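# Sort tested circuit boards into totes by tester light

## Task

Now that testing is over, remove every circuit board from its tester and put it in the tote whose color (green or red) matches the light on that tester. Any board in the mismatched tote counts as failure, as does any tote that is no longer on its bench. Each lid is latched by a hook; push its small black tab down to release the lid. The testers are loose: each must stay upright on its own plate with its original orientation. The robot must not topple or finish leaning.

## Robot and tools

ROBOT. A Rainbow Robotics RB-Y1: a differential base (two drive wheels, two rear casters) 0.66 m long and 0.58 m wide, its front edge 0.10 m ahead of the wheel axle, unable to move sideways. On it sits a torso whose lower part (the leg) folds at ankle, knee and hip, plus a pan/tilt head and two 7-joint arms, each ending in a parallel gripper with a wrist camera whose case sticks out sideways and can collide. In the starting arm pose the robot is up to 0.73 m wide. Each arm is rated for 3 kg.

FRAMES. All positions are in metres. Base frame: origin on the floor between the drive wheels, x forward, y left, z up. The chest, left_hand and right_hand readings use it; a hand point lies between its finger pads, fingers along the hand's -z, closing along its x. Reported hand positions drift from the truth at long reach or under load. base_odometry is in the base frame as it was at scene start, counts wheel rotation only (slip looks like travel, bump-induced turns are missed); heading in rad, left positive, -3.142 to 3.142.

move. One action per call, plus "cameras" (list of head_camera, left_wrist_camera, right_wrist_camera or all; omitted/null = all, [] = none) and "blocking" (true/omitted: return when everything is at rest; false: return within about 0.5 s while motion continues). An empty call just reports state and images.
- "base": a single velocity command {"x_m_s", "turn_rad_s", "for_s"}, i.e. a relative displacement from wherever the robot is, never a pose. x_m_s forward speed, magnitude 0.005 to 0.4 m/s or 0; turn_rad_s leftward turn rate, magnitude 0.02 to 1.509 rad/s or 0; for_s 0.1 to 5 s (rounded to 1/30 s). Missing velocities are 0. Acceleration is 0.4 m/s² (turning 0.5 rad/s²), so coasting lasts up to 1 s (turns 3.1 s). Travel is roughly speed × for_s, or 0.4 × for_s² (turns 0.5 × for_s²) when too short to reach speed. If |x_m_s| + 0.27 × |turn_rad_s| exceeds 0.4 both get scaled down. Millimetre-scale commands undershoot.
- "joints": one flat object keyed by joint name, shared by torso, head and both arms; every value is an absolute target, radians except grippers (metres of pad opening). Ranges: torso_squat_rad 0 to 1.2 (up lowers the level chest); torso_shift_rad -0.3 to 0.6 (positive hips forward); torso_pitch_rad -0.2 to 1.4 (positive bows forward); torso_yaw_rad -1.5 to 1.5 (positive left; raise both arms outward 0.2 rad or more first). Combined torso limits: squat+shift <= 1.52; squat-shift+pitch <= 1.57; shift+0.5 pitch-0.4 squat <= 0.7; shift+0.3 pitch-0.5 squat <= 0.39. Arms: shoulder_pitch -2.356 to 2.356 (negative swings forward/up); left_shoulder_roll 0 to 3.141, right_shoulder_roll -3.141 to 0 (both outward); shoulder_yaw -2.094 to 2.094 (positive left for both); elbow -2.617 to 0.01 (negative bends); forearm_roll -3.141 to 3.141; wrist_pitch -1.57 to 1.919 (negative tips hand forward); hand_roll -2.705 to 2.705; gripper_m 0 to 0.1. head_pan_rad -0.523 to 0.523 (positive left), head_tilt_rad -0.35 to 1.57 (positive down). A joint you omit may keep pushing toward an older target.
- "min_time_s" 0.1 to 8: lower bound on the duration of arm, head and torso motions.
- "contact_limits": {left_gripper_m, right_gripper_m} current in mA, 200 to 672.5, default 672.5, persists until changed; lower values soften grip force.
To grip, command an opening at least 0.005 m narrower than the part; "off_target" or "done" is then normal. Unknown keys make a call invalid; out-of-range values get it refused, and a refusal or an unrequested stop cancels the remaining move/wait/finished_scene calls of that reply. No action exceeds 15 s.

wait: seconds 0 to 10, optional cameras; returns early once motion ends. stop: brakes all running motions. zoom_image: camera plus region [x0, y0, x1, y1] in pixels, at most 504 by 504 (head_camera is 896x504, wrist cameras 644x364). finished_scene: scene (current scene number) and check (what the pictures and readings show for each condition, what they cannot confirm, how it might still be failing). The first call only submits the check; the second ends the scene for good.

RESULTS. "move" reads done or the worst status. Per-motion words: moving, done (base: velocity was sent, possibly with slip; "(sent for a of b s)"), off_target (rested away from target, maybe still pushing), contact_stop (torso only), time_out, limit_stop_at_<name> (built-in limit; own_body_* means the self-collision guard), not_followed (after "joint command not followed" with a cause line from the arm-collision check), torque_fault, limit_stop_at_motor_heat. A contact_stop or time_out halts its whole group (torso, left arm or right arm). on_its_own lists uncommanded behaviour. wheel_motors_off = 1 when wheels are disabled. motor_effort gives wheel effort in percent (peak in brackets, positive forward; at rest normally under 30). Also shown: joint torques, wrist force/torque (uncalibrated, includes weight), motor temperatures, MOTOR HOT above 65 °C.

AVOID. Arms striking or squeezing each other (can end the scene). Contact torque reaching a joint's load limit (shoulders 63.7, elbow 32.7, wrist joints 22.7 N m) causes a 10 s whole-robot freeze. Hot motors (80 °C) brake the arm for 30 to 60 s. Driving into furniture: wheels spin, may shut off for 2 s, robot can rotate or tip if the body snags under a table. Heavy loads far forward tip the robot. Don't drop boards, knock or rotate testers, shove totes, or slam lids.

Each tool is called by a JSON object that holds its "fn" and its "kwargs", one argument or row to a line.

## Session

{"fn": "move", "kwargs": {

}}

Scene clock: 0.00 s.
Joint torques (N m): no reading
Motor temperatures (°C): left_arm=[29 32 30 34 39 36 41] | right_arm=[35 33 28 33 45 37 36]
Wrist force (N): no reading
Wrist torque (N m): no reading
Wrist force, peak (N): no reading
base_odometry: x=+0.000 y=+0.000 heading=+0.000
base_status: not commanded
joint_positions: torso_squat_rad=+0.350 torso_shift_rad=+0.000 torso_pitch_rad=+0.000 torso_yaw_rad=+0.000 left_shoulder_pitch_rad=+0.027 left_shoulder_roll_rad=+0.018 left_shoulder_yaw_rad=-0.025 left_elbow_rad=-0.232 left_forearm_roll_rad=+0.014 left_wrist_pitch_rad=+0.031 left_hand_roll_rad=-0.041 left_gripper_m=+0.100 right_shoulder_pitch_rad=+0.035 right_shoulder_roll_rad=-0.046 right_shoulder_yaw_rad=+0.024 right_elbow_rad=-0.288 right_forearm_roll_rad=+0.041 right_wrist_pitch_rad=+0.022 right_hand_roll_rad=+0.009 right_gripper_m=+0.099 head_pan_rad=+0.000 head_tilt_rad=+0.400
joint_status: not commanded
wheel_motors_off: 0
motor_effort: left_wheel=-1 right_wheel=+3
chest: x=-0.2280 y=-0.0007 z=+1.2475 quat_wxyz=(+1.000, +0.000, +0.000, +0.000) (m; base frame)
left_hand: x=-0.1412 y=+0.2314 z=+0.5672 quat_wxyz=(+0.996, +0.009, -0.088, -0.022) (m; base frame)
right_hand: x=-0.1186 y=-0.2534 z=+0.5712 quat_wxyz=(+0.992, -0.025, -0.115, +0.034) (m; base frame)
pictures: head_camera, left_wrist_camera, right_wrist_camera

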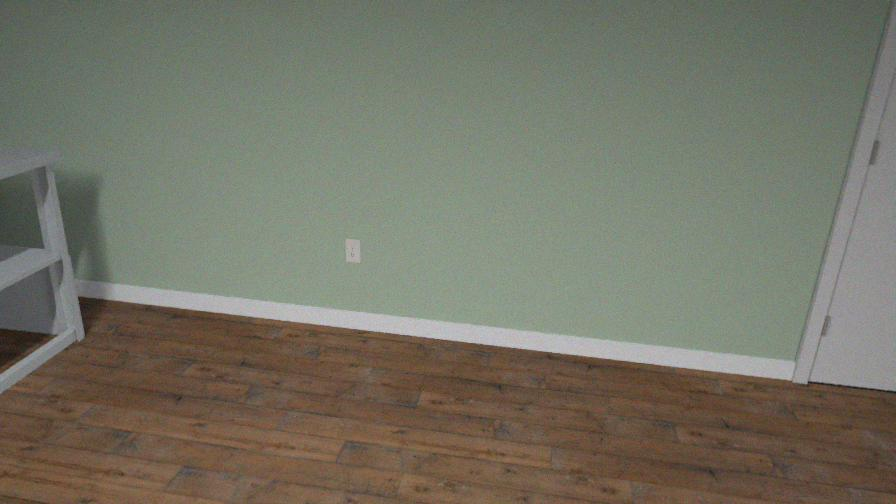

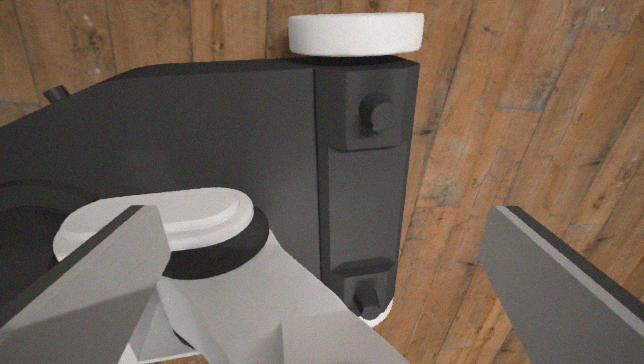

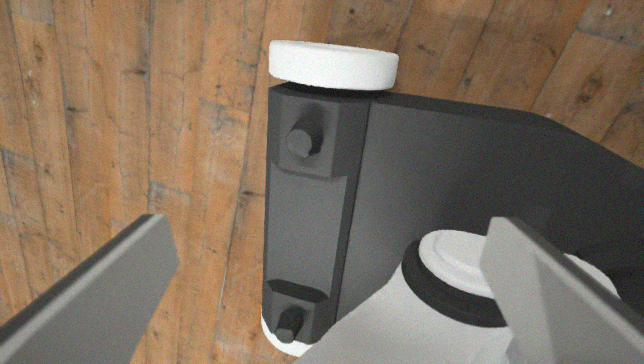

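Look left.

{"fn": "move", "kwargs": {
  "base": {"turn_rad_s":0.6,"for_s":1.7},
  "joints": {"head_tilt_rad":0.45},
  "cameras": ["head_camera"]
}}

{"fn": "move", "kwargs": {
  "base": {"turn_rad_s":0.6,"for_s":1.7},
  "cameras": ["head_camera"]
}}

Scene clock: 8.83 s.
Joint torques (N m): left_arm=[-2.11 0.73 0.06 -0.88 0.2 -0.43 0.13] | right_arm=[-2.29 -0.98 -0.55 -1.06 -0.12 -0.67 0.06]
Motor temperatures (°C): left_arm=[29 32 30 34 39 36 41] | right_arm=[35 33 28 33 45 37 36]
Wrist force (N): left_arm=[-2.6 -0.3 -9.7] | right_arm=[0.6 11.1 -12.7]
Wrist torque (N m): left_arm=[0.00 -0.45 -0.22] | right_arm=[-0.09 0.74 0.49]
Wrist force, peak (N): left_arm=[-2.8 -0.1 -9.9] | right_arm=[0.4 11.4 -12.9]
move: done
base_odometry: x=+0.000 y=+0.000 heading=+1.020
base_status: done (sent for 1.7 of 1.7 s)
joint_positions: torso_squat_rad=+0.350 torso_shift_rad=+0.000 torso_pitch_rad=+0.000 torso_yaw_rad=+0.000 left_shoulder_pitch_rad=+0.027 left_shoulder_roll_rad=+0.018 left_shoulder_yaw_rad=-0.025 left_elbow_rad=-0.232 left_forearm_roll_rad=+0.014 left_wrist_pitch_rad=+0.031 left_hand_roll_rad=-0.041 left_gripper_m=+0.100 right_shoulder_pitch_rad=+0.035 right_shoulder_roll_rad=-0.046 right_shoulder_yaw_rad=+0.024 right_elbow_rad=-0.288 right_forearm_roll_rad=+0.041 right_wrist_pitch_rad=+0.022 right_hand_roll_rad=+0.009 right_gripper_m=+0.099 head_pan_rad=+0.000 head_tilt_rad=+0.450
joint_status: all done
wheel_motors_off: 0
motor_effort: left_wheel=+2(19) right_wheel=+4(28)
chest: x=-0.2280 y=-0.0008 z=+1.2475 quat_wxyz=(+1.000, +0.000, +0.000, +0.000) (m; base frame)
left_hand: x=-0.1412 y=+0.2314 z=+0.5672 quat_wxyz=(+0.996, +0.009, -0.088, -0.022) (m; base frame)
right_hand: x=-0.1186 y=-0.2534 z=+0.5712 quat_wxyz=(+0.992, -0.025, -0.115, +0.034) (m; base frame)
pictures: head_camera
camera_calibration:
head_camera: T_world_to_cam=[[0.00809707, -0.998763, 0.0490661, -0.0719214], [-0.398983, -0.0482196, -0.91569, 1.30221], [0.916922, -0.0121622, -0.39888, 0.705223], [0, 0, 0, 1]] pos_world=[-0.126494, -0.000463572, 1.47724]

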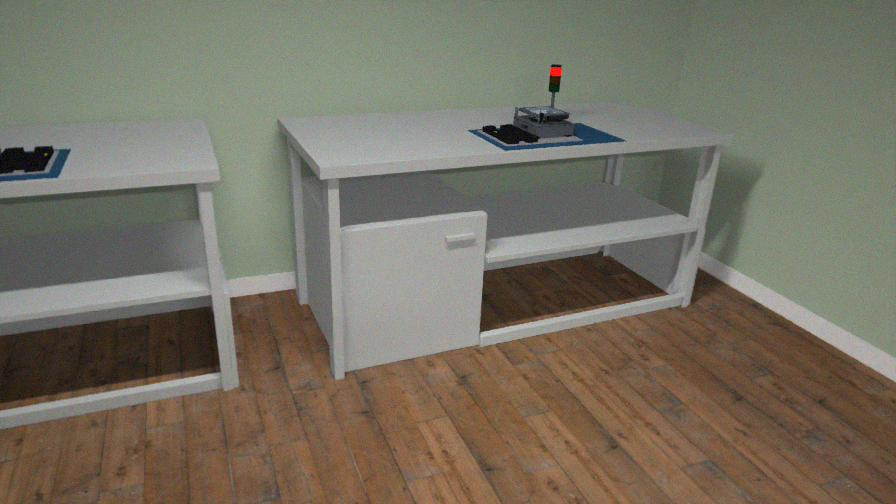

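Scene clock: 12.03 s.
Joint torques (N m): left_arm=[-1.89 0.58 0.01 -0.83 0.18 -0.35 0.03] | right_arm=[-2.19 -0.93 -0.48 -1.23 -0.19 -0.58 0.01]
Motor temperatures (°C): left_arm=[29 32 30 34 39 36 41] | right_arm=[35 33 28 33 45 37 36]
Wrist force (N): left_arm=[-2.6 -0.2 -9.9] | right_arm=[0.9 11.3 -12.4]
Wrist torque (N m): left_arm=[-0.03 -0.44 -0.20] | right_arm=[-0.09 0.78 0.49]
Wrist force, peak (N): left_arm=[-2.8 -0.1 -10.0] | right_arm=[0.9 11.5 -12.7]
move: done
base_odometry: x=+0.000 y=+0.000 heading=+2.040
base_status: done (sent for 1.7 of 1.7 s)
joint_positions: torso_squat_rad=+0.350 torso_shift_rad=+0.000 torso_pitch_rad=+0.000 torso_yaw_rad=+0.000 left_shoulder_pitch_rad=+0.027 left_shoulder_roll_rad=+0.018 left_shoulder_yaw_rad=-0.025 left_elbow_rad=-0.232 left_forearm_roll_rad=+0.014 left_wrist_pitch_rad=+0.031 left_hand_roll_rad=-0.041 left_gripper_m=+0.100 right_shoulder_pitch_rad=+0.035 right_shoulder_roll_rad=-0.046 right_shoulder_yaw_rad=+0.024 right_elbow_rad=-0.288 right_forearm_roll_rad=+0.041 right_wrist_pitch_rad=+0.022 right_hand_roll_rad=+0.009 right_gripper_m=+0.099 head_pan_rad=+0.000 head_tilt_rad=+0.450
joint_status: not commanded
wheel_motors_off: 0
motor_effort: left_wheel=+0(14) right_wheel=+4(26)
chest: x=-0.2280 y=-0.0008 z=+1.2475 quat_wxyz=(+1.000, +0.000, +0.000, +0.000) (m; base frame)
left_hand: x=-0.1412 y=+0.2314 z=+0.5672 quat_wxyz=(+0.996, +0.009, -0.088, -0.022) (m; base frame)
right_hand: x=-0.1186 y=-0.2534 z=+0.5712 quat_wxyz=(+0.992, -0.025, -0.115, +0.034) (m; base frame)
pictures: head_camera
camera_calibration:
head_camera: T_world_to_cam=[[0.00809659, -0.998763, 0.0490667, -0.0719223], [-0.398983, -0.0482199, -0.91569, 1.30221], [0.916923, -0.0121628, -0.39888, 0.705223], [0, 0, 0, 1]] pos_world=[-0.126495, -0.00046361, 1.47724]

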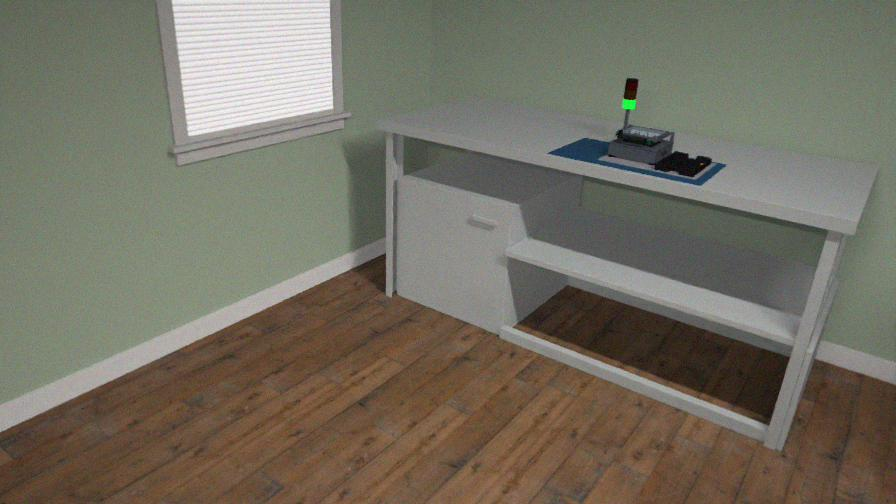

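{"fn": "zoom_image", "kwargs": {
  "camera": "head_camera",
  "region": [520, 60, 760, 200]
}}

{"fn": "move", "kwargs": {
  "base": {"turn_rad_s":0.6,"for_s":1.9},
  "cameras": ["head_camera"]
}}

{"fn": "move", "kwargs": {
  "base": {"turn_rad_s":0.6,"for_s":1.9},
  "cameras": ["head_camera"]
}}

{"fn": "move", "kwargs": {
  "base": {"turn_rad_s":0.6,"for_s":1.9},
  "cameras": ["head_camera"]
}}

Scaled by 2.100 from the camera's 896x504 image, which has a finer 1280x720 frame.

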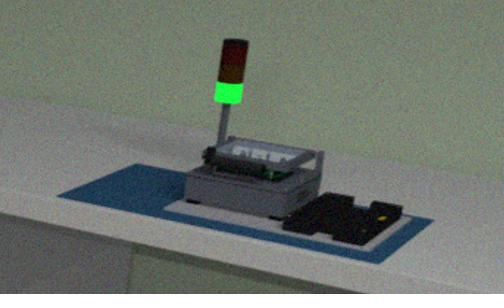

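Scene clock: 22.13 s.
Joint torques (N m): left_arm=[-1.92 0.48 0.15 -0.86 0.2 -0.54 0.14] | right_arm=[-2.18 -0.91 -0.33 -1.1 -0.15 -0.5 -0.04]
Motor temperatures (°C): left_arm=[29 32 30 34 39 36 41] | right_arm=[35 33 28 33 45 37 36]
Wrist force (N): left_arm=[-2.8 -0.3 -9.6] | right_arm=[0.7 11.0 -12.4]
Wrist torque (N m): left_arm=[-0.01 -0.46 -0.21] | right_arm=[-0.06 0.73 0.50]
Wrist force, peak (N): left_arm=[-2.9 -0.6 -9.9] | right_arm=[0.7 11.1 -13.1]
move: done
base_odometry: x=+0.000 y=+0.000 heading=-3.104
base_status: done (sent for 1.9 of 1.9 s)
joint_positions: torso_squat_rad=+0.350 torso_shift_rad=+0.000 torso_pitch_rad=+0.000 torso_yaw_rad=+0.000 left_shoulder_pitch_rad=+0.027 left_shoulder_roll_rad=+0.018 left_shoulder_yaw_rad=-0.025 left_elbow_rad=-0.232 left_forearm_roll_rad=+0.014 left_wrist_pitch_rad=+0.031 left_hand_roll_rad=-0.041 left_gripper_m=+0.100 right_shoulder_pitch_rad=+0.035 right_shoulder_roll_rad=-0.046 right_shoulder_yaw_rad=+0.024 right_elbow_rad=-0.288 right_forearm_roll_rad=+0.041 right_wrist_pitch_rad=+0.022 right_hand_roll_rad=+0.009 right_gripper_m=+0.099 head_pan_rad=+0.000 head_tilt_rad=+0.450
joint_status: not commanded
wheel_motors_off: 0
motor_effort: left_wheel=+1(15) right_wheel=+4(25)
chest: x=-0.2280 y=-0.0008 z=+1.2475 quat_wxyz=(+1.000, +0.000, +0.000, +0.000) (m; base frame)
left_hand: x=-0.1412 y=+0.2314 z=+0.5672 quat_wxyz=(+0.996, +0.009, -0.088, -0.022) (m; base frame)
right_hand: x=-0.1186 y=-0.2534 z=+0.5712 quat_wxyz=(+0.992, -0.025, -0.115, +0.034) (m; base frame)
pictures: head_camera
camera_calibration:
head_camera: T_world_to_cam=[[0.00809654, -0.998763, 0.0490667, -0.0719223], [-0.398983, -0.0482199, -0.91569, 1.30221], [0.916923, -0.0121628, -0.39888, 0.705223], [0, 0, 0, 1]] pos_world=[-0.126495, -0.000463608, 1.47724]

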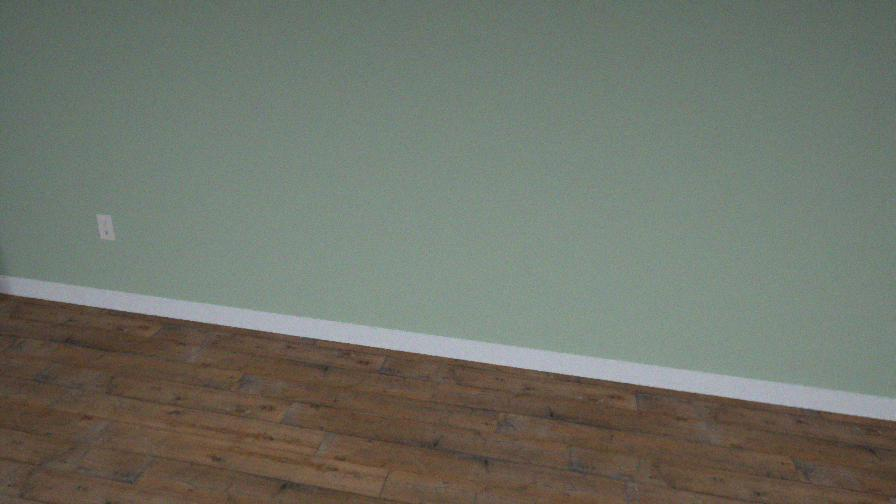

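Scene clock: 25.57 s.
Joint torques (N m): left_arm=[-2.02 0.68 0.1 -0.74 0.22 -0.44 0.06] | right_arm=[-2.42 -1.07 -0.33 -1.22 -0.14 -0.59 0.03]
Motor temperatures (°C): left_arm=[29 32 30 34 39 36 41] | right_arm=[35 33 28 33 45 37 36]
Wrist force (N): left_arm=[-2.5 0.1 -9.6] | right_arm=[0.8 11.1 -12.8]
Wrist torque (N m): left_arm=[-0.04 -0.42 -0.20] | right_arm=[-0.08 0.75 0.51]
Wrist force, peak (N): left_arm=[-2.9 -0.2 -10.0] | right_arm=[0.9 11.4 -12.8]
move: done
base_odometry: x=+0.000 y=+0.000 heading=-1.964
base_status: done (sent for 1.9 of 1.9 s)
joint_positions: torso_squat_rad=+0.350 torso_shift_rad=+0.000 torso_pitch_rad=+0.000 torso_yaw_rad=+0.000 left_shoulder_pitch_rad=+0.027 left_shoulder_roll_rad=+0.018 left_shoulder_yaw_rad=-0.025 left_elbow_rad=-0.232 left_forearm_roll_rad=+0.014 left_wrist_pitch_rad=+0.031 left_hand_roll_rad=-0.041 left_gripper_m=+0.100 right_shoulder_pitch_rad=+0.035 right_shoulder_roll_rad=-0.046 right_shoulder_yaw_rad=+0.024 right_elbow_rad=-0.288 right_forearm_roll_rad=+0.041 right_wrist_pitch_rad=+0.022 right_hand_roll_rad=+0.009 right_gripper_m=+0.099 head_pan_rad=+0.000 head_tilt_rad=+0.450
joint_status: not commanded
wheel_motors_off: 0
motor_effort: left_wheel=+1(14) right_wheel=+3(27)
chest: x=-0.2280 y=-0.0008 z=+1.2475 quat_wxyz=(+1.000, +0.000, +0.000, +0.000) (m; base frame)
left_hand: x=-0.1412 y=+0.2314 z=+0.5672 quat_wxyz=(+0.996, +0.009, -0.088, -0.022) (m; base frame)
right_hand: x=-0.1186 y=-0.2534 z=+0.5712 quat_wxyz=(+0.992, -0.025, -0.115, +0.034) (m; base frame)
pictures: head_camera
camera_calibration:
head_camera: T_world_to_cam=[[0.00809634, -0.998763, 0.049067, -0.0719225], [-0.398983, -0.0482201, -0.91569, 1.30221], [0.916923, -0.0121631, -0.39888, 0.705223], [0, 0, 0, 1]] pos_world=[-0.126495, -0.000463326, 1.47724]

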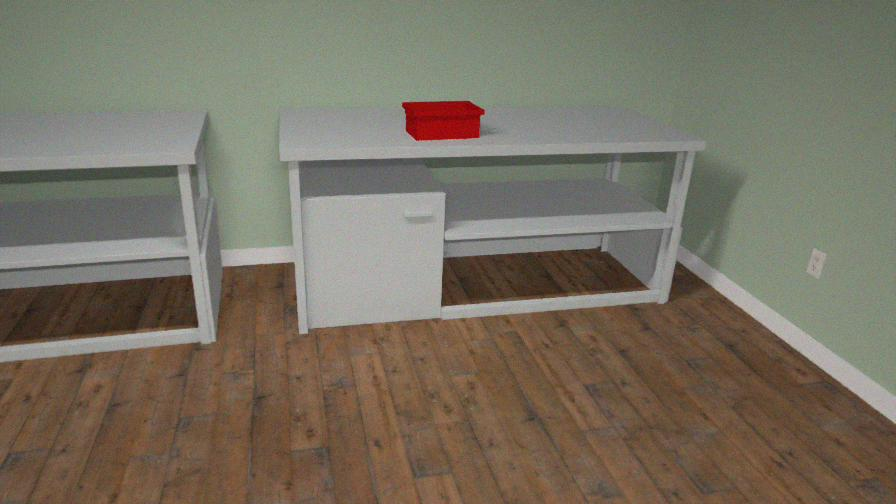

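Scene clock: 29.00 s.
Joint torques (N m): left_arm=[-1.96 0.65 0.03 -0.82 0.16 -0.42 0.03] | right_arm=[-2.3 -1.32 -0.66 -1.31 -0.19 -0.5 -0.03]
Motor temperatures (°C): left_arm=[29 32 30 34 39 36 41] | right_arm=[35 33 28 33 45 37 36]
Wrist force (N): left_arm=[-2.6 -0.1 -9.5] | right_arm=[0.8 11.1 -12.7]
Wrist torque (N m): left_arm=[-0.02 -0.44 -0.21] | right_arm=[-0.10 0.76 0.50]
Wrist force, peak (N): left_arm=[-2.9 -0.5 -9.9] | right_arm=[0.7 11.4 -12.9]
move: done
base_odometry: x=+0.000 y=+0.000 heading=-0.824
base_status: done (sent for 1.9 of 1.9 s)
joint_positions: torso_squat_rad=+0.350 torso_shift_rad=+0.000 torso_pitch_rad=+0.000 torso_yaw_rad=+0.000 left_shoulder_pitch_rad=+0.027 left_shoulder_roll_rad=+0.018 left_shoulder_yaw_rad=-0.025 left_elbow_rad=-0.232 left_forearm_roll_rad=+0.014 left_wrist_pitch_rad=+0.031 left_hand_roll_rad=-0.041 left_gripper_m=+0.100 right_shoulder_pitch_rad=+0.035 right_shoulder_roll_rad=-0.046 right_shoulder_yaw_rad=+0.024 right_elbow_rad=-0.288 right_forearm_roll_rad=+0.041 right_wrist_pitch_rad=+0.022 right_hand_roll_rad=+0.009 right_gripper_m=+0.099 head_pan_rad=+0.000 head_tilt_rad=+0.450
joint_status: not commanded
wheel_motors_off: 0
motor_effort: left_wheel=+1(14) right_wheel=+4(25)
chest: x=-0.2280 y=-0.0008 z=+1.2475 quat_wxyz=(+1.000, +0.000, +0.000, +0.000) (m; base frame)
left_hand: x=-0.1412 y=+0.2314 z=+0.5672 quat_wxyz=(+0.996, +0.009, -0.088, -0.022) (m; base frame)
right_hand: x=-0.1186 y=-0.2534 z=+0.5712 quat_wxyz=(+0.992, -0.025, -0.115, +0.034) (m; base frame)
pictures: head_camera
camera_calibration:
head_camera: T_world_to_cam=[[0.00809599, -0.998763, 0.0490676, -0.0719228], [-0.398983, -0.0482205, -0.91569, 1.30221], [0.916923, -0.0121637, -0.39888, 0.705223], [0, 0, 0, 1]] pos_world=[-0.126495, -0.00046266, 1.47724]

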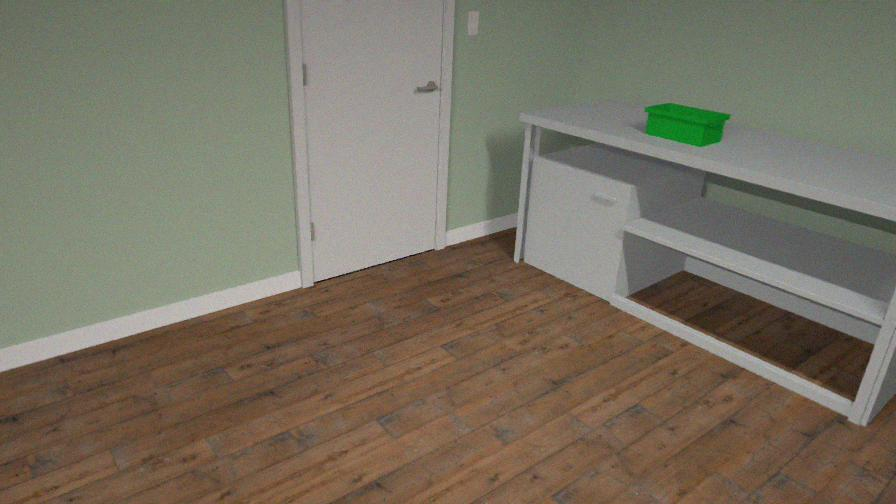

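{"fn": "move", "kwargs": {
  "base": {"turn_rad_s":0.8,"for_s":1.815},
  "cameras": []
}}

{"fn": "move", "kwargs": {
  "base": {"x_m_s":0.4,"for_s":4.78},
  "cameras": []
}}

{"fn": "move", "kwargs": {
  "base": {"turn_rad_s":0.6,"for_s":1.37},
  "joints": {"head_tilt_rad":0.65},
  "cameras": ["head_camera"]
}}

{"fn": "zoom_image", "kwargs": {
  "camera": "head_camera",
  "region": [300, 50, 700, 280]
}}

Scene clock: 65.90 s.
Joint torques (N m): left_arm=[-1.9 0.68 0.08 -0.86 0.23 -0.45 0.04] | right_arm=[-2.17 -0.9 -0.47 -1.05 -0.05 -0.63 -0.02]
Motor temperatures (°C): left_arm=[29 32 30 34 39 36 41] | right_arm=[35 33 28 33 45 37 36]
Wrist force (N): left_arm=[-2.7 -0.4 -9.6] | right_arm=[0.7 11.1 -12.7]
Wrist torque (N m): left_arm=[0.00 -0.45 -0.22] | right_arm=[-0.08 0.75 0.50]
Wrist force, peak (N): left_arm=[-2.7 -0.3 -10.0] | right_arm=[0.8 11.2 -13.0]
move: done
base_odometry: x=+0.000 y=+0.000 heading=+0.616
base_status: done (sent for 1.8 of 1.8 s)
joint_positions: torso_squat_rad=+0.350 torso_shift_rad=+0.000 torso_pitch_rad=+0.000 torso_yaw_rad=+0.000 left_shoulder_pitch_rad=+0.027 left_shoulder_roll_rad=+0.018 left_shoulder_yaw_rad=-0.025 left_elbow_rad=-0.232 left_forearm_roll_rad=+0.014 left_wrist_pitch_rad=+0.031 left_hand_roll_rad=-0.041 left_gripper_m=+0.100 right_shoulder_pitch_rad=+0.035 right_shoulder_roll_rad=-0.046 right_shoulder_yaw_rad=+0.024 right_elbow_rad=-0.288 right_forearm_roll_rad=+0.041 right_wrist_pitch_rad=+0.022 right_hand_roll_rad=+0.009 right_gripper_m=+0.099 head_pan_rad=+0.000 head_tilt_rad=+0.450
joint_status: not commanded
wheel_motors_off: 0
motor_effort: left_wheel=+1(14) right_wheel=+4(28)
chest: x=-0.2280 y=-0.0008 z=+1.2475 quat_wxyz=(+1.000, +0.000, +0.000, +0.000) (m; base frame)
left_hand: x=-0.1412 y=+0.2314 z=+0.5672 quat_wxyz=(+0.996, +0.009, -0.088, -0.022) (m; base frame)
right_hand: x=-0.1186 y=-0.2534 z=+0.5712 quat_wxyz=(+0.992, -0.025, -0.115, +0.034) (m; base frame)
pictures: none
No camera images: "cameras" was empty.

Scene clock: 72.20 s.
Joint torques (N m): left_arm=[-1.53 0.41 0.02 -0.87 0.26 -0.43 0.06] | right_arm=[-2.19 -0.98 -0.28 -1.09 -0.19 -0.62 0.02]
Motor temperatures (°C): left_arm=[29 32 30 34 39 36 41] | right_arm=[35 33 28 33 45 37 36]
Wrist force (N): left_arm=[-2.8 -0.3 -9.8] | right_arm=[0.5 11.1 -12.7]
Wrist torque (N m): left_arm=[-0.01 -0.46 -0.21] | right_arm=[-0.09 0.73 0.50]
Wrist force, peak (N): left_arm=[-3.0 -0.4 -10.0] | right_arm=[0.9 11.4 -13.0]
move: done
base_odometry: x=+1.556 y=+1.101 heading=+0.616
base_status: done (sent for 4.77 of 4.77 s)
joint_positions: torso_squat_rad=+0.350 torso_shift_rad=+0.000 torso_pitch_rad=+0.000 torso_yaw_rad=+0.000 left_shoulder_pitch_rad=+0.026 left_shoulder_roll_rad=+0.018 left_shoulder_yaw_rad=-0.025 left_elbow_rad=-0.232 left_forearm_roll_rad=+0.014 left_wrist_pitch_rad=+0.031 left_hand_roll_rad=-0.041 left_gripper_m=+0.100 right_shoulder_pitch_rad=+0.035 right_shoulder_roll_rad=-0.046 right_shoulder_yaw_rad=+0.024 right_elbow_rad=-0.288 right_forearm_roll_rad=+0.041 right_wrist_pitch_rad=+0.022 right_hand_roll_rad=+0.009 right_gripper_m=+0.099 head_pan_rad=+0.000 head_tilt_rad=+0.450
joint_status: not commanded
wheel_motors_off: 0
motor_effort: left_wheel=+2(30) right_wheel=-4(32)
chest: x=-0.2280 y=-0.0008 z=+1.2475 quat_wxyz=(+1.000, +0.000, +0.000, +0.000) (m; base frame)
left_hand: x=-0.1412 y=+0.2314 z=+0.5672 quat_wxyz=(+0.996, +0.009, -0.088, -0.022) (m; base frame)
right_hand: x=-0.1186 y=-0.2534 z=+0.5712 quat_wxyz=(+0.992, -0.025, -0.115, +0.034) (m; base frame)
pictures: none
No camera images: "cameras" was empty.

Scene clock: 75.10 s.
Joint torques (N m): left_arm=[-1.49 0.74 0.04 -0.88 0.25 -0.55 0.09] | right_arm=[-2.16 -0.95 -0.48 -1.2 -0.2 -0.6 0]
Motor temperatures (°C): left_arm=[29 32 30 34 39 36 41] | right_arm=[35 33 28 33 45 37 36]
Wrist force (N): left_arm=[-2.6 -0.3 -9.7] | right_arm=[0.7 10.9 -12.6]
Wrist torque (N m): left_arm=[0.00 -0.44 -0.19] | right_arm=[-0.05 0.74 0.51]
Wrist force, peak (N): left_arm=[-2.9 -0.4 -10.0] | right_arm=[0.7 11.2 -12.9]
move: done
base_odometry: x=+1.556 y=+1.101 heading=+1.436
base_status: done (sent for 1.37 of 1.37 s)
joint_positions: torso_squat_rad=+0.350 torso_shift_rad=+0.000 torso_pitch_rad=+0.000 torso_yaw_rad=+0.000 left_shoulder_pitch_rad=+0.026 left_shoulder_roll_rad=+0.018 left_shoulder_yaw_rad=-0.025 left_elbow_rad=-0.232 left_forearm_roll_rad=+0.014 left_wrist_pitch_rad=+0.031 left_hand_roll_rad=-0.041 left_gripper_m=+0.100 right_shoulder_pitch_rad=+0.035 right_shoulder_roll_rad=-0.046 right_shoulder_yaw_rad=+0.024 right_elbow_rad=-0.288 right_forearm_roll_rad=+0.041 right_wrist_pitch_rad=+0.022 right_hand_roll_rad=+0.009 right_gripper_m=+0.099 head_pan_rad=+0.000 head_tilt_rad=+0.650
joint_status: all done
wheel_motors_off: 0
motor_effort: left_wheel=+1(29) right_wheel=+4(32)
chest: x=-0.2280 y=-0.0008 z=+1.2475 quat_wxyz=(+1.000, +0.000, +0.000, +0.000) (m; base frame)
left_hand: x=-0.1412 y=+0.2314 z=+0.5672 quat_wxyz=(+0.996, +0.009, -0.088, -0.022) (m; base frame)
right_hand: x=-0.1186 y=-0.2534 z=+0.5712 quat_wxyz=(+0.992, -0.025, -0.115, +0.034) (m; base frame)
pictures: head_camera
camera_calibration:
head_camera: T_world_to_cam=[[0.0178726, -0.99876, 0.0464585, -0.0661345], [-0.572982, -0.0483102, -0.818143, 1.12517], [0.819373, -0.0119975, -0.573135, 0.937355], [0, 0, 0, 1]] pos_world=[-0.122158, -0.000449234, 1.46086]

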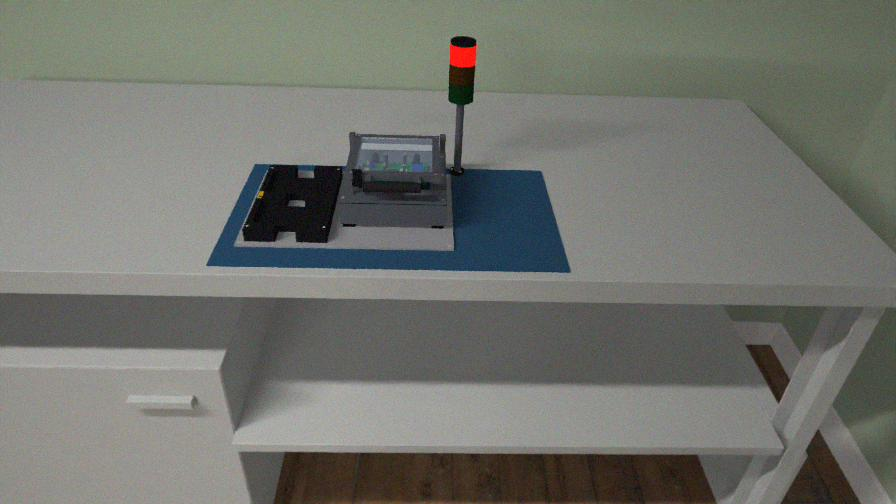

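Scaled by 1.260 from the camera's 896x504 image, which has a finer 1280x720 frame.

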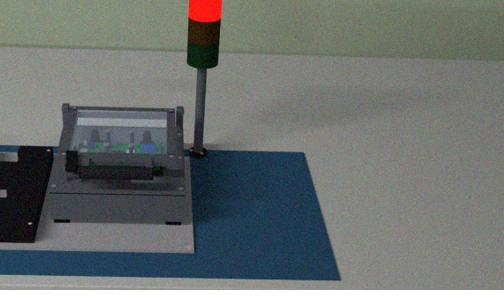

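{"fn": "move", "kwargs": {
  "base": {"x_m_s":0.3,"for_s":1.1},
  "joints": {"head_tilt_rad":0.85},
  "cameras": ["head_camera"]
}}

{"fn": "zoom_image", "kwargs": {
  "camera": "head_camera",
  "region": [280, 60, 520, 240]
}}

Scene clock: 84.27 s.
Joint torques (N m): left_arm=[-1.52 0.66 -0.1 -0.71 0.24 -0.44 0.08] | right_arm=[-1.89 -1.1 -0.54 -1.22 -0.09 -0.58 -0.04]
Motor temperatures (°C): left_arm=[29 32 30 34 38 36 41] | right_arm=[35 33 28 33 45 37 36]
Wrist force (N): left_arm=[-2.6 -0.5 -9.6] | right_arm=[0.9 11.1 -12.8]
Wrist torque (N m): left_arm=[0.02 -0.44 -0.21] | right_arm=[-0.10 0.77 0.50]
Wrist force, peak (N): left_arm=[-3.1 0.0 -9.9] | right_arm=[1.1 11.2 -12.9]
move: done
base_odometry: x=+1.601 y=+1.428 heading=+1.436
base_status: done (sent for 1.1 of 1.1 s)
joint_positions: torso_squat_rad=+0.350 torso_shift_rad=+0.000 torso_pitch_rad=+0.000 torso_yaw_rad=+0.000 left_shoulder_pitch_rad=+0.026 left_shoulder_roll_rad=+0.018 left_shoulder_yaw_rad=-0.025 left_elbow_rad=-0.232 left_forearm_roll_rad=+0.014 left_wrist_pitch_rad=+0.031 left_hand_roll_rad=-0.041 left_gripper_m=+0.100 right_shoulder_pitch_rad=+0.035 right_shoulder_roll_rad=-0.046 right_shoulder_yaw_rad=+0.024 right_elbow_rad=-0.288 right_forearm_roll_rad=+0.041 right_wrist_pitch_rad=+0.022 right_hand_roll_rad=+0.009 right_gripper_m=+0.099 head_pan_rad=+0.000 head_tilt_rad=+0.850
joint_status: all done
wheel_motors_off: 0
motor_effort: left_wheel=+1(29) right_wheel=-5(32)
chest: x=-0.2280 y=-0.0008 z=+1.2475 quat_wxyz=(+1.000, +0.000, +0.000, +0.000) (m; base frame)
left_hand: x=-0.1412 y=+0.2314 z=+0.5672 quat_wxyz=(+0.996, +0.009, -0.088, -0.022) (m; base frame)
right_hand: x=-0.1186 y=-0.2534 z=+0.5712 quat_wxyz=(+0.992, -0.025, -0.115, +0.034) (m; base frame)
pictures: head_camera
camera_calibration:
head_camera: T_world_to_cam=[[0.0269364, -0.998756, 0.0419613, -0.0577584], [-0.724107, -0.0484339, -0.687985, 0.905647], [0.689162, -0.0118526, -0.724511, 1.12965], [0, 0, 0, 1]] pos_world=[-0.121169, -0.000433269, 1.44394]

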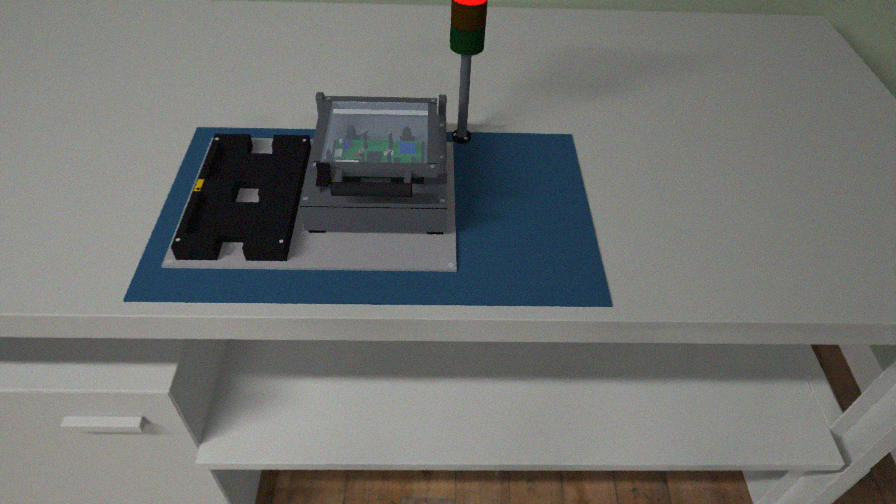

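Scaled by 2.100 from the camera's 896x504 image, which has a finer 1280x720 frame.

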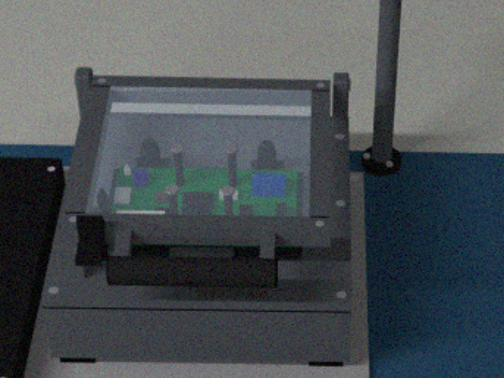

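{"fn": "move", "kwargs": {
  "joints": {"left_shoulder_pitch_rad":0.3,"left_elbow_rad":-2.2,"left_wrist_pitch_rad":1.88,"left_shoulder_roll_rad":0.12,"left_shoulder_yaw_rad":0,"left_forearm_roll_rad":0,"left_hand_roll_rad":0,"right_shoulder_pitch_rad":0.3,"right_elbow_rad":-2.2,"right_wrist_pitch_rad":1.88,"right_shoulder_roll_rad":-0.12,"right_shoulder_yaw_rad":0,"right_forearm_roll_rad":0,"right_hand_roll_rad":0},
  "cameras": []
}}

{"fn": "move", "kwargs": {
  "base": {"x_m_s":0.2,"for_s":0.75},
  "joints": {"torso_pitch_rad":0.5,"left_shoulder_pitch_rad":-0.2,"right_shoulder_pitch_rad":-0.2,"head_tilt_rad":0.7}
}}

Scene clock: 114.47 s.
Joint torques (N m): left_arm=[-4.12 3.13 1.89 -7.86 0.03 -0.29 0.24] | right_arm=[-3.64 -3.15 -2.01 -7.68 0.11 -0.41 -0.3]
Motor temperatures (°C): left_arm=[29 32 30 34 38 36 41] | right_arm=[35 33 28 33 45 37 36]
Wrist force (N): left_arm=[-2.2 -0.9 -9.6] | right_arm=[2.0 11.4 -13.0]
Wrist torque (N m): left_arm=[0.06 -0.43 -0.23] | right_arm=[-0.07 0.86 0.51]
Wrist force, peak (N): left_arm=[-3.6 -0.2 -9.9] | right_arm=[2.0 11.7 -13.4]
move: done
base_odometry: x=+1.601 y=+1.428 heading=+1.436
base_status: not commanded
joint_positions: torso_squat_rad=+0.350 torso_shift_rad=+0.000 torso_pitch_rad=+0.000 torso_yaw_rad=+0.000 left_shoulder_pitch_rad=+0.300 left_shoulder_roll_rad=+0.120 left_shoulder_yaw_rad=+0.000 left_elbow_rad=-2.200 left_forearm_roll_rad=+0.000 left_wrist_pitch_rad=+1.880 left_hand_roll_rad=+0.000 left_gripper_m=+0.100 right_shoulder_pitch_rad=+0.300 right_shoulder_roll_rad=-0.120 right_shoulder_yaw_rad=+0.000 right_elbow_rad=-2.200 right_forearm_roll_rad=+0.000 right_wrist_pitch_rad=+1.880 right_hand_roll_rad=+0.000 right_gripper_m=+0.099 head_pan_rad=+0.000 head_tilt_rad=+0.850
joint_status: all done
wheel_motors_off: 0
motor_effort: left_wheel=+5(6) right_wheel=-4(7)
chest: x=-0.2280 y=-0.0008 z=+1.2475 quat_wxyz=(+1.000, +0.000, +0.000, +0.000) (m; base frame)
left_hand: x=-0.0202 y=+0.2914 z=+0.8850 quat_wxyz=(+0.997, +0.066, -0.016, +0.033) (m; base frame)
right_hand: x=-0.0201 y=-0.2922 z=+0.8845 quat_wxyz=(+0.997, -0.065, -0.016, -0.033) (m; base frame)
pictures: none
No camera images: "cameras" was empty.

Scene clock: 125.83 s.
Joint torques (N m): left_arm=[16.16 -0.99 -2.41 19.07 1.31 6.02 -0.36] | right_arm=[-6.48 -2.05 -1.59 -7.77 0.26 -0.44 -0.34]
Motor temperatures (°C): left_arm=[29 32 30 35 38 36 41] | right_arm=[35 33 28 33 45 37 36]
Wrist force (N): left_arm=[4.2 5.9 76.4] | right_arm=[0.8 11.3 -12.8]
Wrist torque (N m): left_arm=[-0.44 -5.19 0.20] | right_arm=[-0.08 0.77 0.50]
Wrist force, peak (N): left_arm=[-24.1 19.7 159.2] | right_arm=[-0.8 11.2 -14.6]
move: torque_fault
TORQUE FAULT: left_elbow_rad reached its load limit. The robot stopped for 10 seconds, dropped its targets and accepts commands again. Before the stop ended, the hold on left_elbow_rad was turned back by 0.5 degrees, the way its load pushed it. The stop added 8.9 s to the call.
base_odometry: x=+1.621 y=+1.580 heading=+1.436
base_status: done (sent for 0.77 of 0.77 s)
joint_positions: torso_squat_rad=+0.351 torso_shift_rad=-0.004 torso_pitch_rad=+0.335 torso_yaw_rad=+0.001 left_shoulder_pitch_rad=-0.209 left_shoulder_roll_rad=+0.121 left_shoulder_yaw_rad=+0.001 left_elbow_rad=-2.220 left_forearm_roll_rad=-0.001 left_wrist_pitch_rad=+1.878 left_hand_roll_rad=+0.000 left_gripper_m=+0.100 right_shoulder_pitch_rad=-0.200 right_shoulder_roll_rad=-0.120 right_shoulder_yaw_rad=+0.000 right_elbow_rad=-2.200 right_forearm_roll_rad=+0.000 right_wrist_pitch_rad=+1.880 right_hand_roll_rad=+0.000 right_gripper_m=+0.099 head_pan_rad=+0.000 head_tilt_rad=+0.700
joint_status: torso_pitch_rad torque_fault (moved +0.334 of +0.500); the others done
wheel_motors_off: 0
on_its_own: torso_pitch_rad is held at +0.338, not at your +0.500, since a torque_fault; left_elbow_rad is held at -2.213, not at your -2.200, since a torque_fault
motor_effort: left_wheel=+7(33) right_wheel=+3(32)
chest: x=-0.1289 y=-0.0013 z=+1.2301 quat_wxyz=(+0.986, +0.001, +0.167, +0.001) (m; base frame)
left_hand: x=+0.1773 y=+0.2381 z=+0.9030 quat_wxyz=(+0.992, +0.048, -0.103, -0.047) (m; base frame)
right_hand: x=+0.1714 y=-0.2395 z=+0.8938 quat_wxyz=(+0.994, -0.046, -0.089, +0.047) (m; base frame)
pictures: head_camera, left_wrist_camera, right_wrist_camera
camera_calibration:
head_camera: T_world_to_cam=[[0.035458, -0.998765, 0.0348012, -0.0508983], [-0.838146, -0.0486855, -0.543268, 0.790297], [0.544292, -0.00990532, -0.838838, 1.14627], [0, 0, 0, 1]] pos_world=[0.0402832, -0.00100528, 1.39265]
left_wrist_camera: T_world_to_cam=[[0.97797, -0.0864529, 0.19, -0.325701], [-0.15557, -0.908751, 0.387259, -0.0715077], [0.139183, -0.408286, -0.902181, 0.956224], [0, 0, 0, 1]] pos_world=[0.174311, 0.297272, 0.952262]
right_wrist_camera: T_world_to_cam=[[-0.978296, -0.0821323, -0.190238, 0.320519], [-0.145382, 0.926255, 0.347729, -0.0308527], [0.147649, 0.367839, -0.918093, 0.955117], [0, 0, 0, 1]] pos_world=[0.168055, -0.296427, 0.948589]

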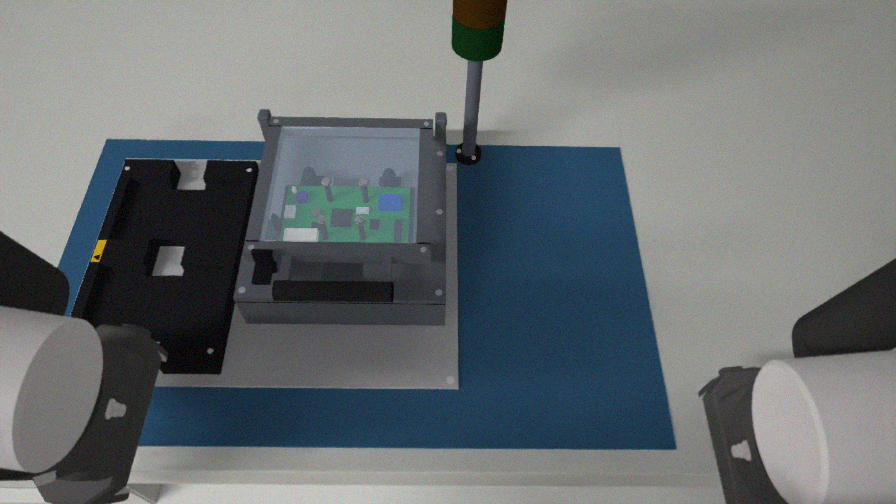

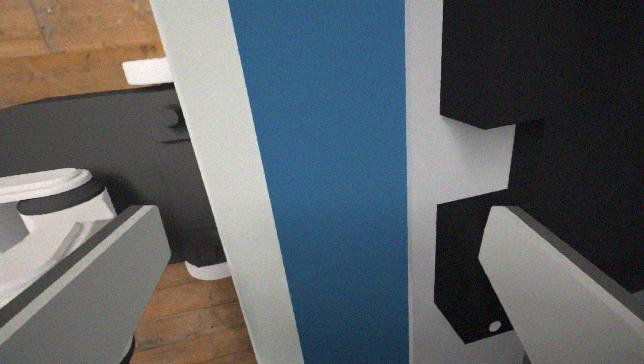

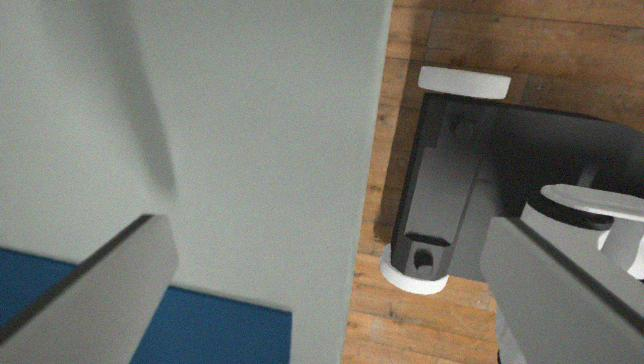

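{"fn": "move", "kwargs": {
  "joints": {"torso_pitch_rad":0.1},
  "cameras": []
}}

{"fn": "move", "kwargs": {
  "joints": {"left_shoulder_pitch_rad":-1.35,"left_elbow_rad":-1.4,"left_wrist_pitch_rad":1.8,"right_shoulder_pitch_rad":-1.35,"right_elbow_rad":-1.4,"right_wrist_pitch_rad":1.8,"head_tilt_rad":0.6}
}}

Scene clock: 148.03 s.
Joint torques (N m): left_arm=[-9.47 0.55 -0.2 -6.52 0.2 -0.68 -0.31] | right_arm=[-10.41 -2.77 -1.66 -7.34 0.28 -0.86 -0.3]
Motor temperatures (°C): left_arm=[29 32 30 36 38 36 41] | right_arm=[35 33 28 33 45 37 36]
Wrist force (N): left_arm=[-3.9 -0.9 -9.0] | right_arm=[-0.2 11.3 -12.6]
Wrist torque (N m): left_arm=[0.03 -0.51 -0.21] | right_arm=[-0.08 0.74 0.50]
Wrist force, peak (N): left_arm=[4.0 5.8 77.1] | right_arm=[1.3 11.6 -13.0]
move: done
base_odometry: x=+1.621 y=+1.580 heading=+1.436
base_status: not commanded
joint_positions: torso_squat_rad=+0.351 torso_shift_rad=-0.003 torso_pitch_rad=+0.100 torso_yaw_rad=+0.001 left_shoulder_pitch_rad=-0.203 left_shoulder_roll_rad=+0.121 left_shoulder_yaw_rad=+0.001 left_elbow_rad=-2.214 left_forearm_roll_rad=+0.000 left_wrist_pitch_rad=+1.880 left_hand_roll_rad=+0.000 left_gripper_m=+0.100 right_shoulder_pitch_rad=-0.200 right_shoulder_roll_rad=-0.120 right_shoulder_yaw_rad=+0.000 right_elbow_rad=-2.200 right_forearm_roll_rad=+0.000 right_wrist_pitch_rad=+1.880 right_hand_roll_rad=+0.000 right_gripper_m=+0.099 head_pan_rad=+0.000 head_tilt_rad=+0.700
joint_status: all done
wheel_motors_off: 0
on_its_own: left_elbow_rad is held at -2.213, not at your -2.200, since a torque_fault
motor_effort: left_wheel=+2(6) right_wheel=+1(5)
chest: x=-0.1990 y=-0.0008 z=+1.2458 quat_wxyz=(+0.999, +0.001, +0.050, +0.001) (m; base frame)
left_hand: x=+0.1725 y=+0.2388 z=+0.9947 quat_wxyz=(+0.975, +0.053, -0.212, -0.040) (m; base frame)
right_hand: x=+0.1712 y=-0.2394 z=+0.9889 quat_wxyz=(+0.977, -0.052, -0.204, +0.041) (m; base frame)
pictures: none
No camera images: "cameras" was empty.

Scene clock: 149.80 s.
Joint torques (N m): left_arm=[-20.08 4.81 1.3 -5.4 -0.13 -1.46 -0.28] | right_arm=[-20.67 -6.3 -2.47 -5.53 0.45 -1.49 -0.27]
Motor temperatures (°C): left_arm=[29 32 30 36 38 36 41] | right_arm=[35 33 28 33 45 37 36]
Wrist force (N): left_arm=[-5.7 -1.7 -7.8] | right_arm=[-2.1 12.2 -11.2]
Wrist torque (N m): left_arm=[0.10 -0.62 -0.20] | right_arm=[-0.15 0.64 0.50]
Wrist force, peak (N): left_arm=[-5.1 -0.6 -9.3] | right_arm=[-1.3 11.1 -13.1]
move: done
base_odometry: x=+1.621 y=+1.580 heading=+1.436
base_status: not commanded
joint_positions: torso_squat_rad=+0.351 torso_shift_rad=-0.003 torso_pitch_rad=+0.100 torso_yaw_rad=+0.001 left_shoulder_pitch_rad=-1.350 left_shoulder_roll_rad=+0.120 left_shoulder_yaw_rad=+0.001 left_elbow_rad=-1.400 left_forearm_roll_rad=+0.000 left_wrist_pitch_rad=+1.800 left_hand_roll_rad=+0.000 left_gripper_m=+0.100 right_shoulder_pitch_rad=-1.351 right_shoulder_roll_rad=-0.120 right_shoulder_yaw_rad=+0.000 right_elbow_rad=-1.400 right_forearm_roll_rad=+0.000 right_wrist_pitch_rad=+1.800 right_hand_roll_rad=+0.000 right_gripper_m=+0.099 head_pan_rad=+0.000 head_tilt_rad=+0.600
joint_status: all done
wheel_motors_off: 0
motor_effort: left_wheel=+2(3) right_wheel=+0(4)
chest: x=-0.1990 y=-0.0008 z=+1.2458 quat_wxyz=(+0.999, +0.001, +0.050, +0.001) (m; base frame)
left_hand: x=+0.3834 y=+0.0783 z=+1.2846 quat_wxyz=(+0.903, +0.074, -0.388, -0.168) (m; base frame)
right_hand: x=+0.3834 y=-0.0783 z=+1.2845 quat_wxyz=(+0.903, -0.072, -0.388, +0.170) (m; base frame)
pictures: head_camera, left_wrist_camera, right_wrist_camera
camera_calibration:
head_camera: T_world_to_cam=[[0.0213482, -0.998745, 0.0453154, -0.0646187], [-0.612968, -0.0488826, -0.788594, 1.10019], [0.789819, -0.0109418, -0.613242, 0.947811], [0, 0, 0, 1]] pos_world=[-0.0728379, -0.000386692, 1.45177]
left_wrist_camera: T_world_to_cam=[[0.655187, -0.346936, 0.671092, -1.08743], [-0.557362, -0.821642, 0.119386, 0.158913], [0.509978, -0.452261, -0.731698, 0.84887], [0, 0, 0, 1]] pos_world=[0.36814, 0.13721, 1.33191]
right_wrist_camera: T_world_to_cam=[[-0.633716, -0.343169, -0.693281, 1.10912], [-0.539436, 0.838398, 0.0780874, 0.205381], [0.554449, 0.423466, -0.716424, 0.812489], [0, 0, 0, 1]] pos_world=[0.36317, -0.135638, 1.33498]

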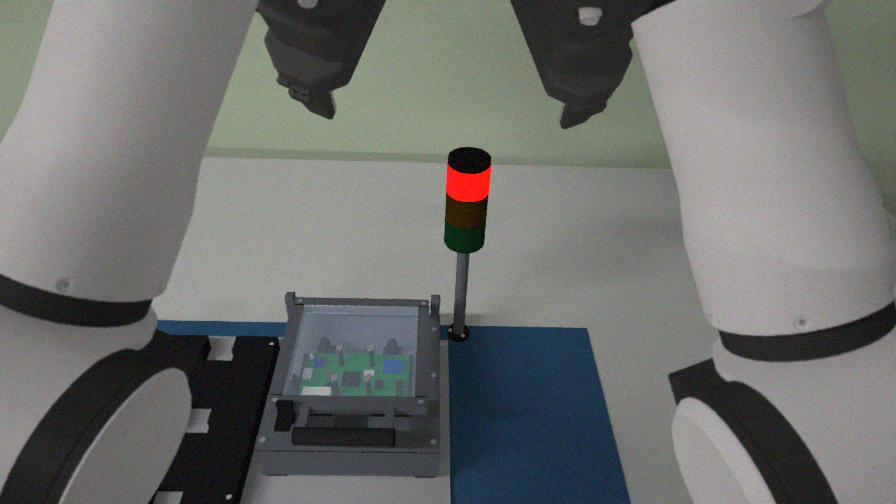

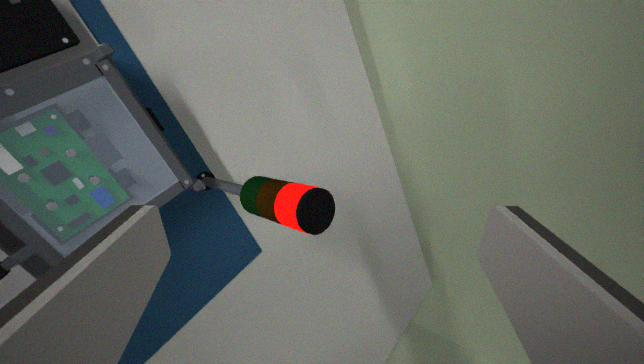

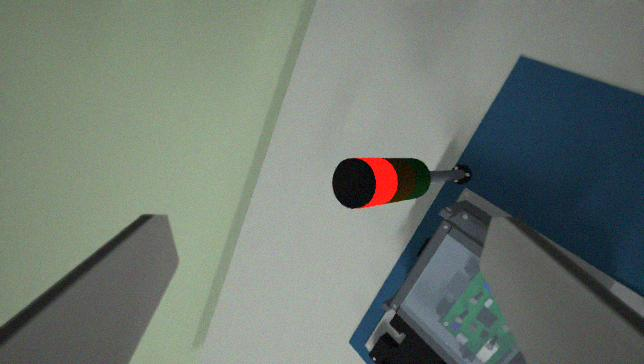

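{"fn": "zoom_image", "kwargs": {
  "camera": "head_camera",
  "region": [240, 280, 480, 480]
}}

{"fn": "zoom_image", "kwargs": {
  "camera": "left_wrist_camera",
  "region": [0, 0, 260, 300]
}}

Scaled by 2.100 from the camera's 896x504 image, which has a finer 1280x720 frame.

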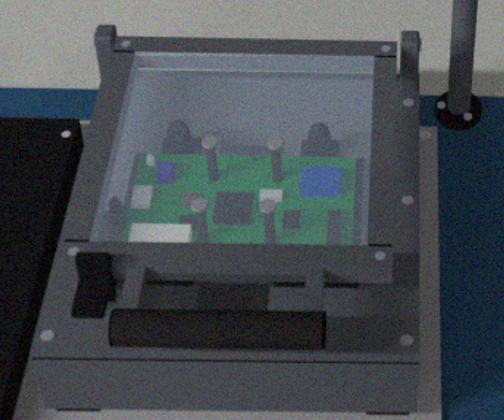

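Scaled by 1.680 from the camera's 644x364 image, which has a finer 920x520 frame.

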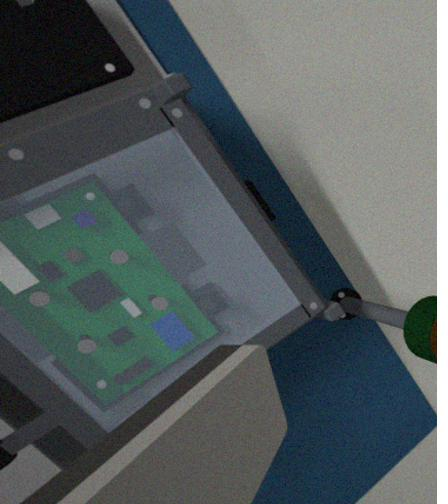

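{"fn": "move", "kwargs": {
  "joints": {"left_shoulder_pitch_rad":-1.3155,"left_shoulder_roll_rad":0.257,"left_shoulder_yaw_rad":0.336,"left_elbow_rad":-0.65,"left_wrist_pitch_rad":1.85,"right_shoulder_roll_rad":-0.4},
  "cameras": ["left_wrist_camera","head_camera"]
}}

{"fn": "zoom_image", "kwargs": {
  "camera": "left_wrist_camera",
  "region": [300, 0, 644, 364]
}}

Scene clock: 202.90 s.
Joint torques (N m): left_arm=[-23.13 8.3 0.13 -8.11 0.35 0.04 -0.3] | right_arm=[-21.4 -7.19 -2.85 -5.45 0.39 -1.5 -0.28]
Motor temperatures (°C): left_arm=[30 32 30 34 38 36 41] | right_arm=[36 34 28 33 45 37 36]
Wrist force (N): left_arm=[-1.7 -0.2 -9.7] | right_arm=[-2.4 12.5 -10.2]
Wrist torque (N m): left_arm=[0.00 -0.41 -0.21] | right_arm=[-0.15 0.60 0.49]
Wrist force, peak (N): left_arm=[-2.0 1.2 -10.6] | right_arm=[-1.7 13.3 -11.2]
move: done
base_odometry: x=+1.621 y=+1.580 heading=+1.436
base_status: not commanded
joint_positions: torso_squat_rad=+0.351 torso_shift_rad=-0.003 torso_pitch_rad=+0.100 torso_yaw_rad=+0.001 left_shoulder_pitch_rad=-1.316 left_shoulder_roll_rad=+0.257 left_shoulder_yaw_rad=+0.336 left_elbow_rad=-0.650 left_forearm_roll_rad=+0.000 left_wrist_pitch_rad=+1.850 left_hand_roll_rad=+0.000 left_gripper_m=+0.100 right_shoulder_pitch_rad=-1.351 right_shoulder_roll_rad=-0.400 right_shoulder_yaw_rad=+0.000 right_elbow_rad=-1.400 right_forearm_roll_rad=+0.000 right_wrist_pitch_rad=+1.800 right_hand_roll_rad=+0.000 right_gripper_m=+0.099 head_pan_rad=+0.000 head_tilt_rad=+0.600
joint_status: all done
wheel_motors_off: 0
motor_effort: left_wheel=+1(2) right_wheel=+0(2)
chest: x=-0.1990 y=-0.0007 z=+1.2458 quat_wxyz=(+0.999, +0.000, +0.050, +0.001) (m; base frame)
left_hand: x=+0.3318 y=+0.2199 z=+1.0647 quat_wxyz=(+1.000, +0.001, +0.000, +0.000) (m; base frame)
right_hand: x=+0.4022 y=-0.2264 z=+1.3333 quat_wxyz=(+0.894, -0.167, -0.410, +0.069) (m; base frame)
pictures: head_camera, left_wrist_camera
camera_calibration:
head_camera: T_world_to_cam=[[0.0213262, -0.99874, 0.0454175, -0.0646811], [-0.613009, -0.0489492, -0.788558, 1.10016], [0.789788, -0.0110244, -0.61328, 0.947831], [0, 0, 0, 1]] pos_world=[-0.0728022, -0.000298663, 1.45176]
left_wrist_camera: T_world_to_cam=[[0.999797, 0.015816, -0.012446, -0.323318], [0.0198731, -0.87353, 0.486364, -0.298038], [-0.00317968, -0.486513, -0.873668, 1.10725], [0, 0, 0, 1]] pos_world=[0.332696, 0.28346, 1.1083]

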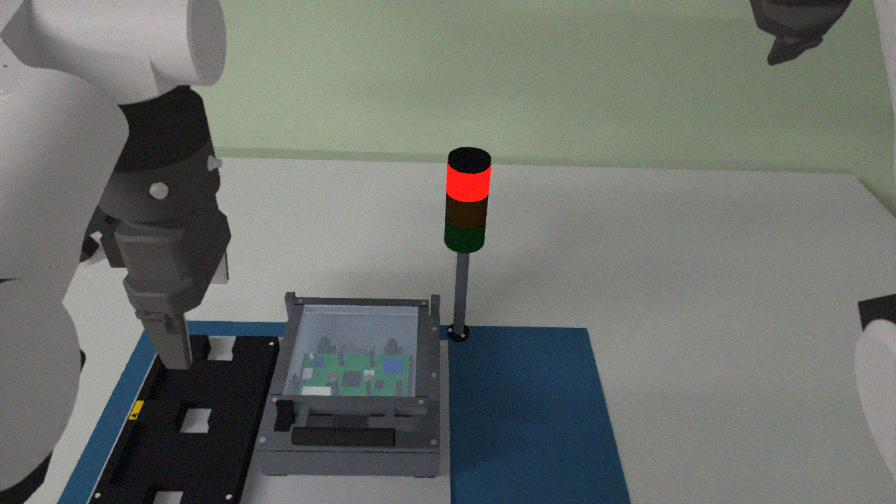

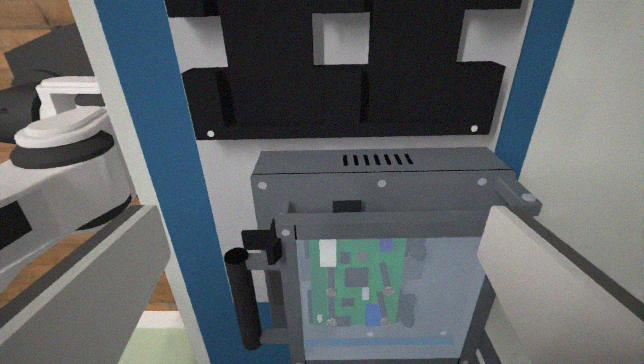

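Scaled by 1.385 from the camera's 644x364 image, which has a finer 920x520 frame.

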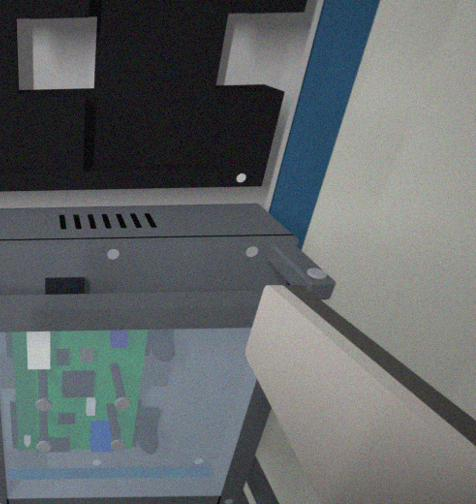

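{"fn": "zoom_image", "kwargs": {
  "camera": "left_wrist_camera",
  "region": [220, 190, 340, 364]
}}

Scaled by 2.897 from the camera's 644x364 image, which has a finer 920x520 frame.

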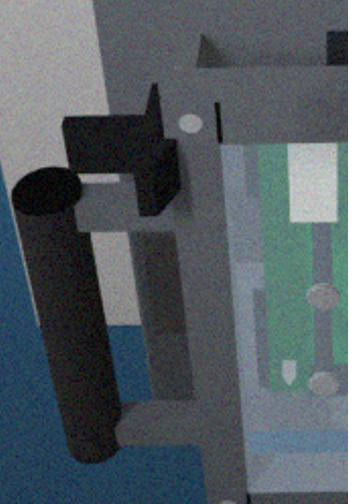

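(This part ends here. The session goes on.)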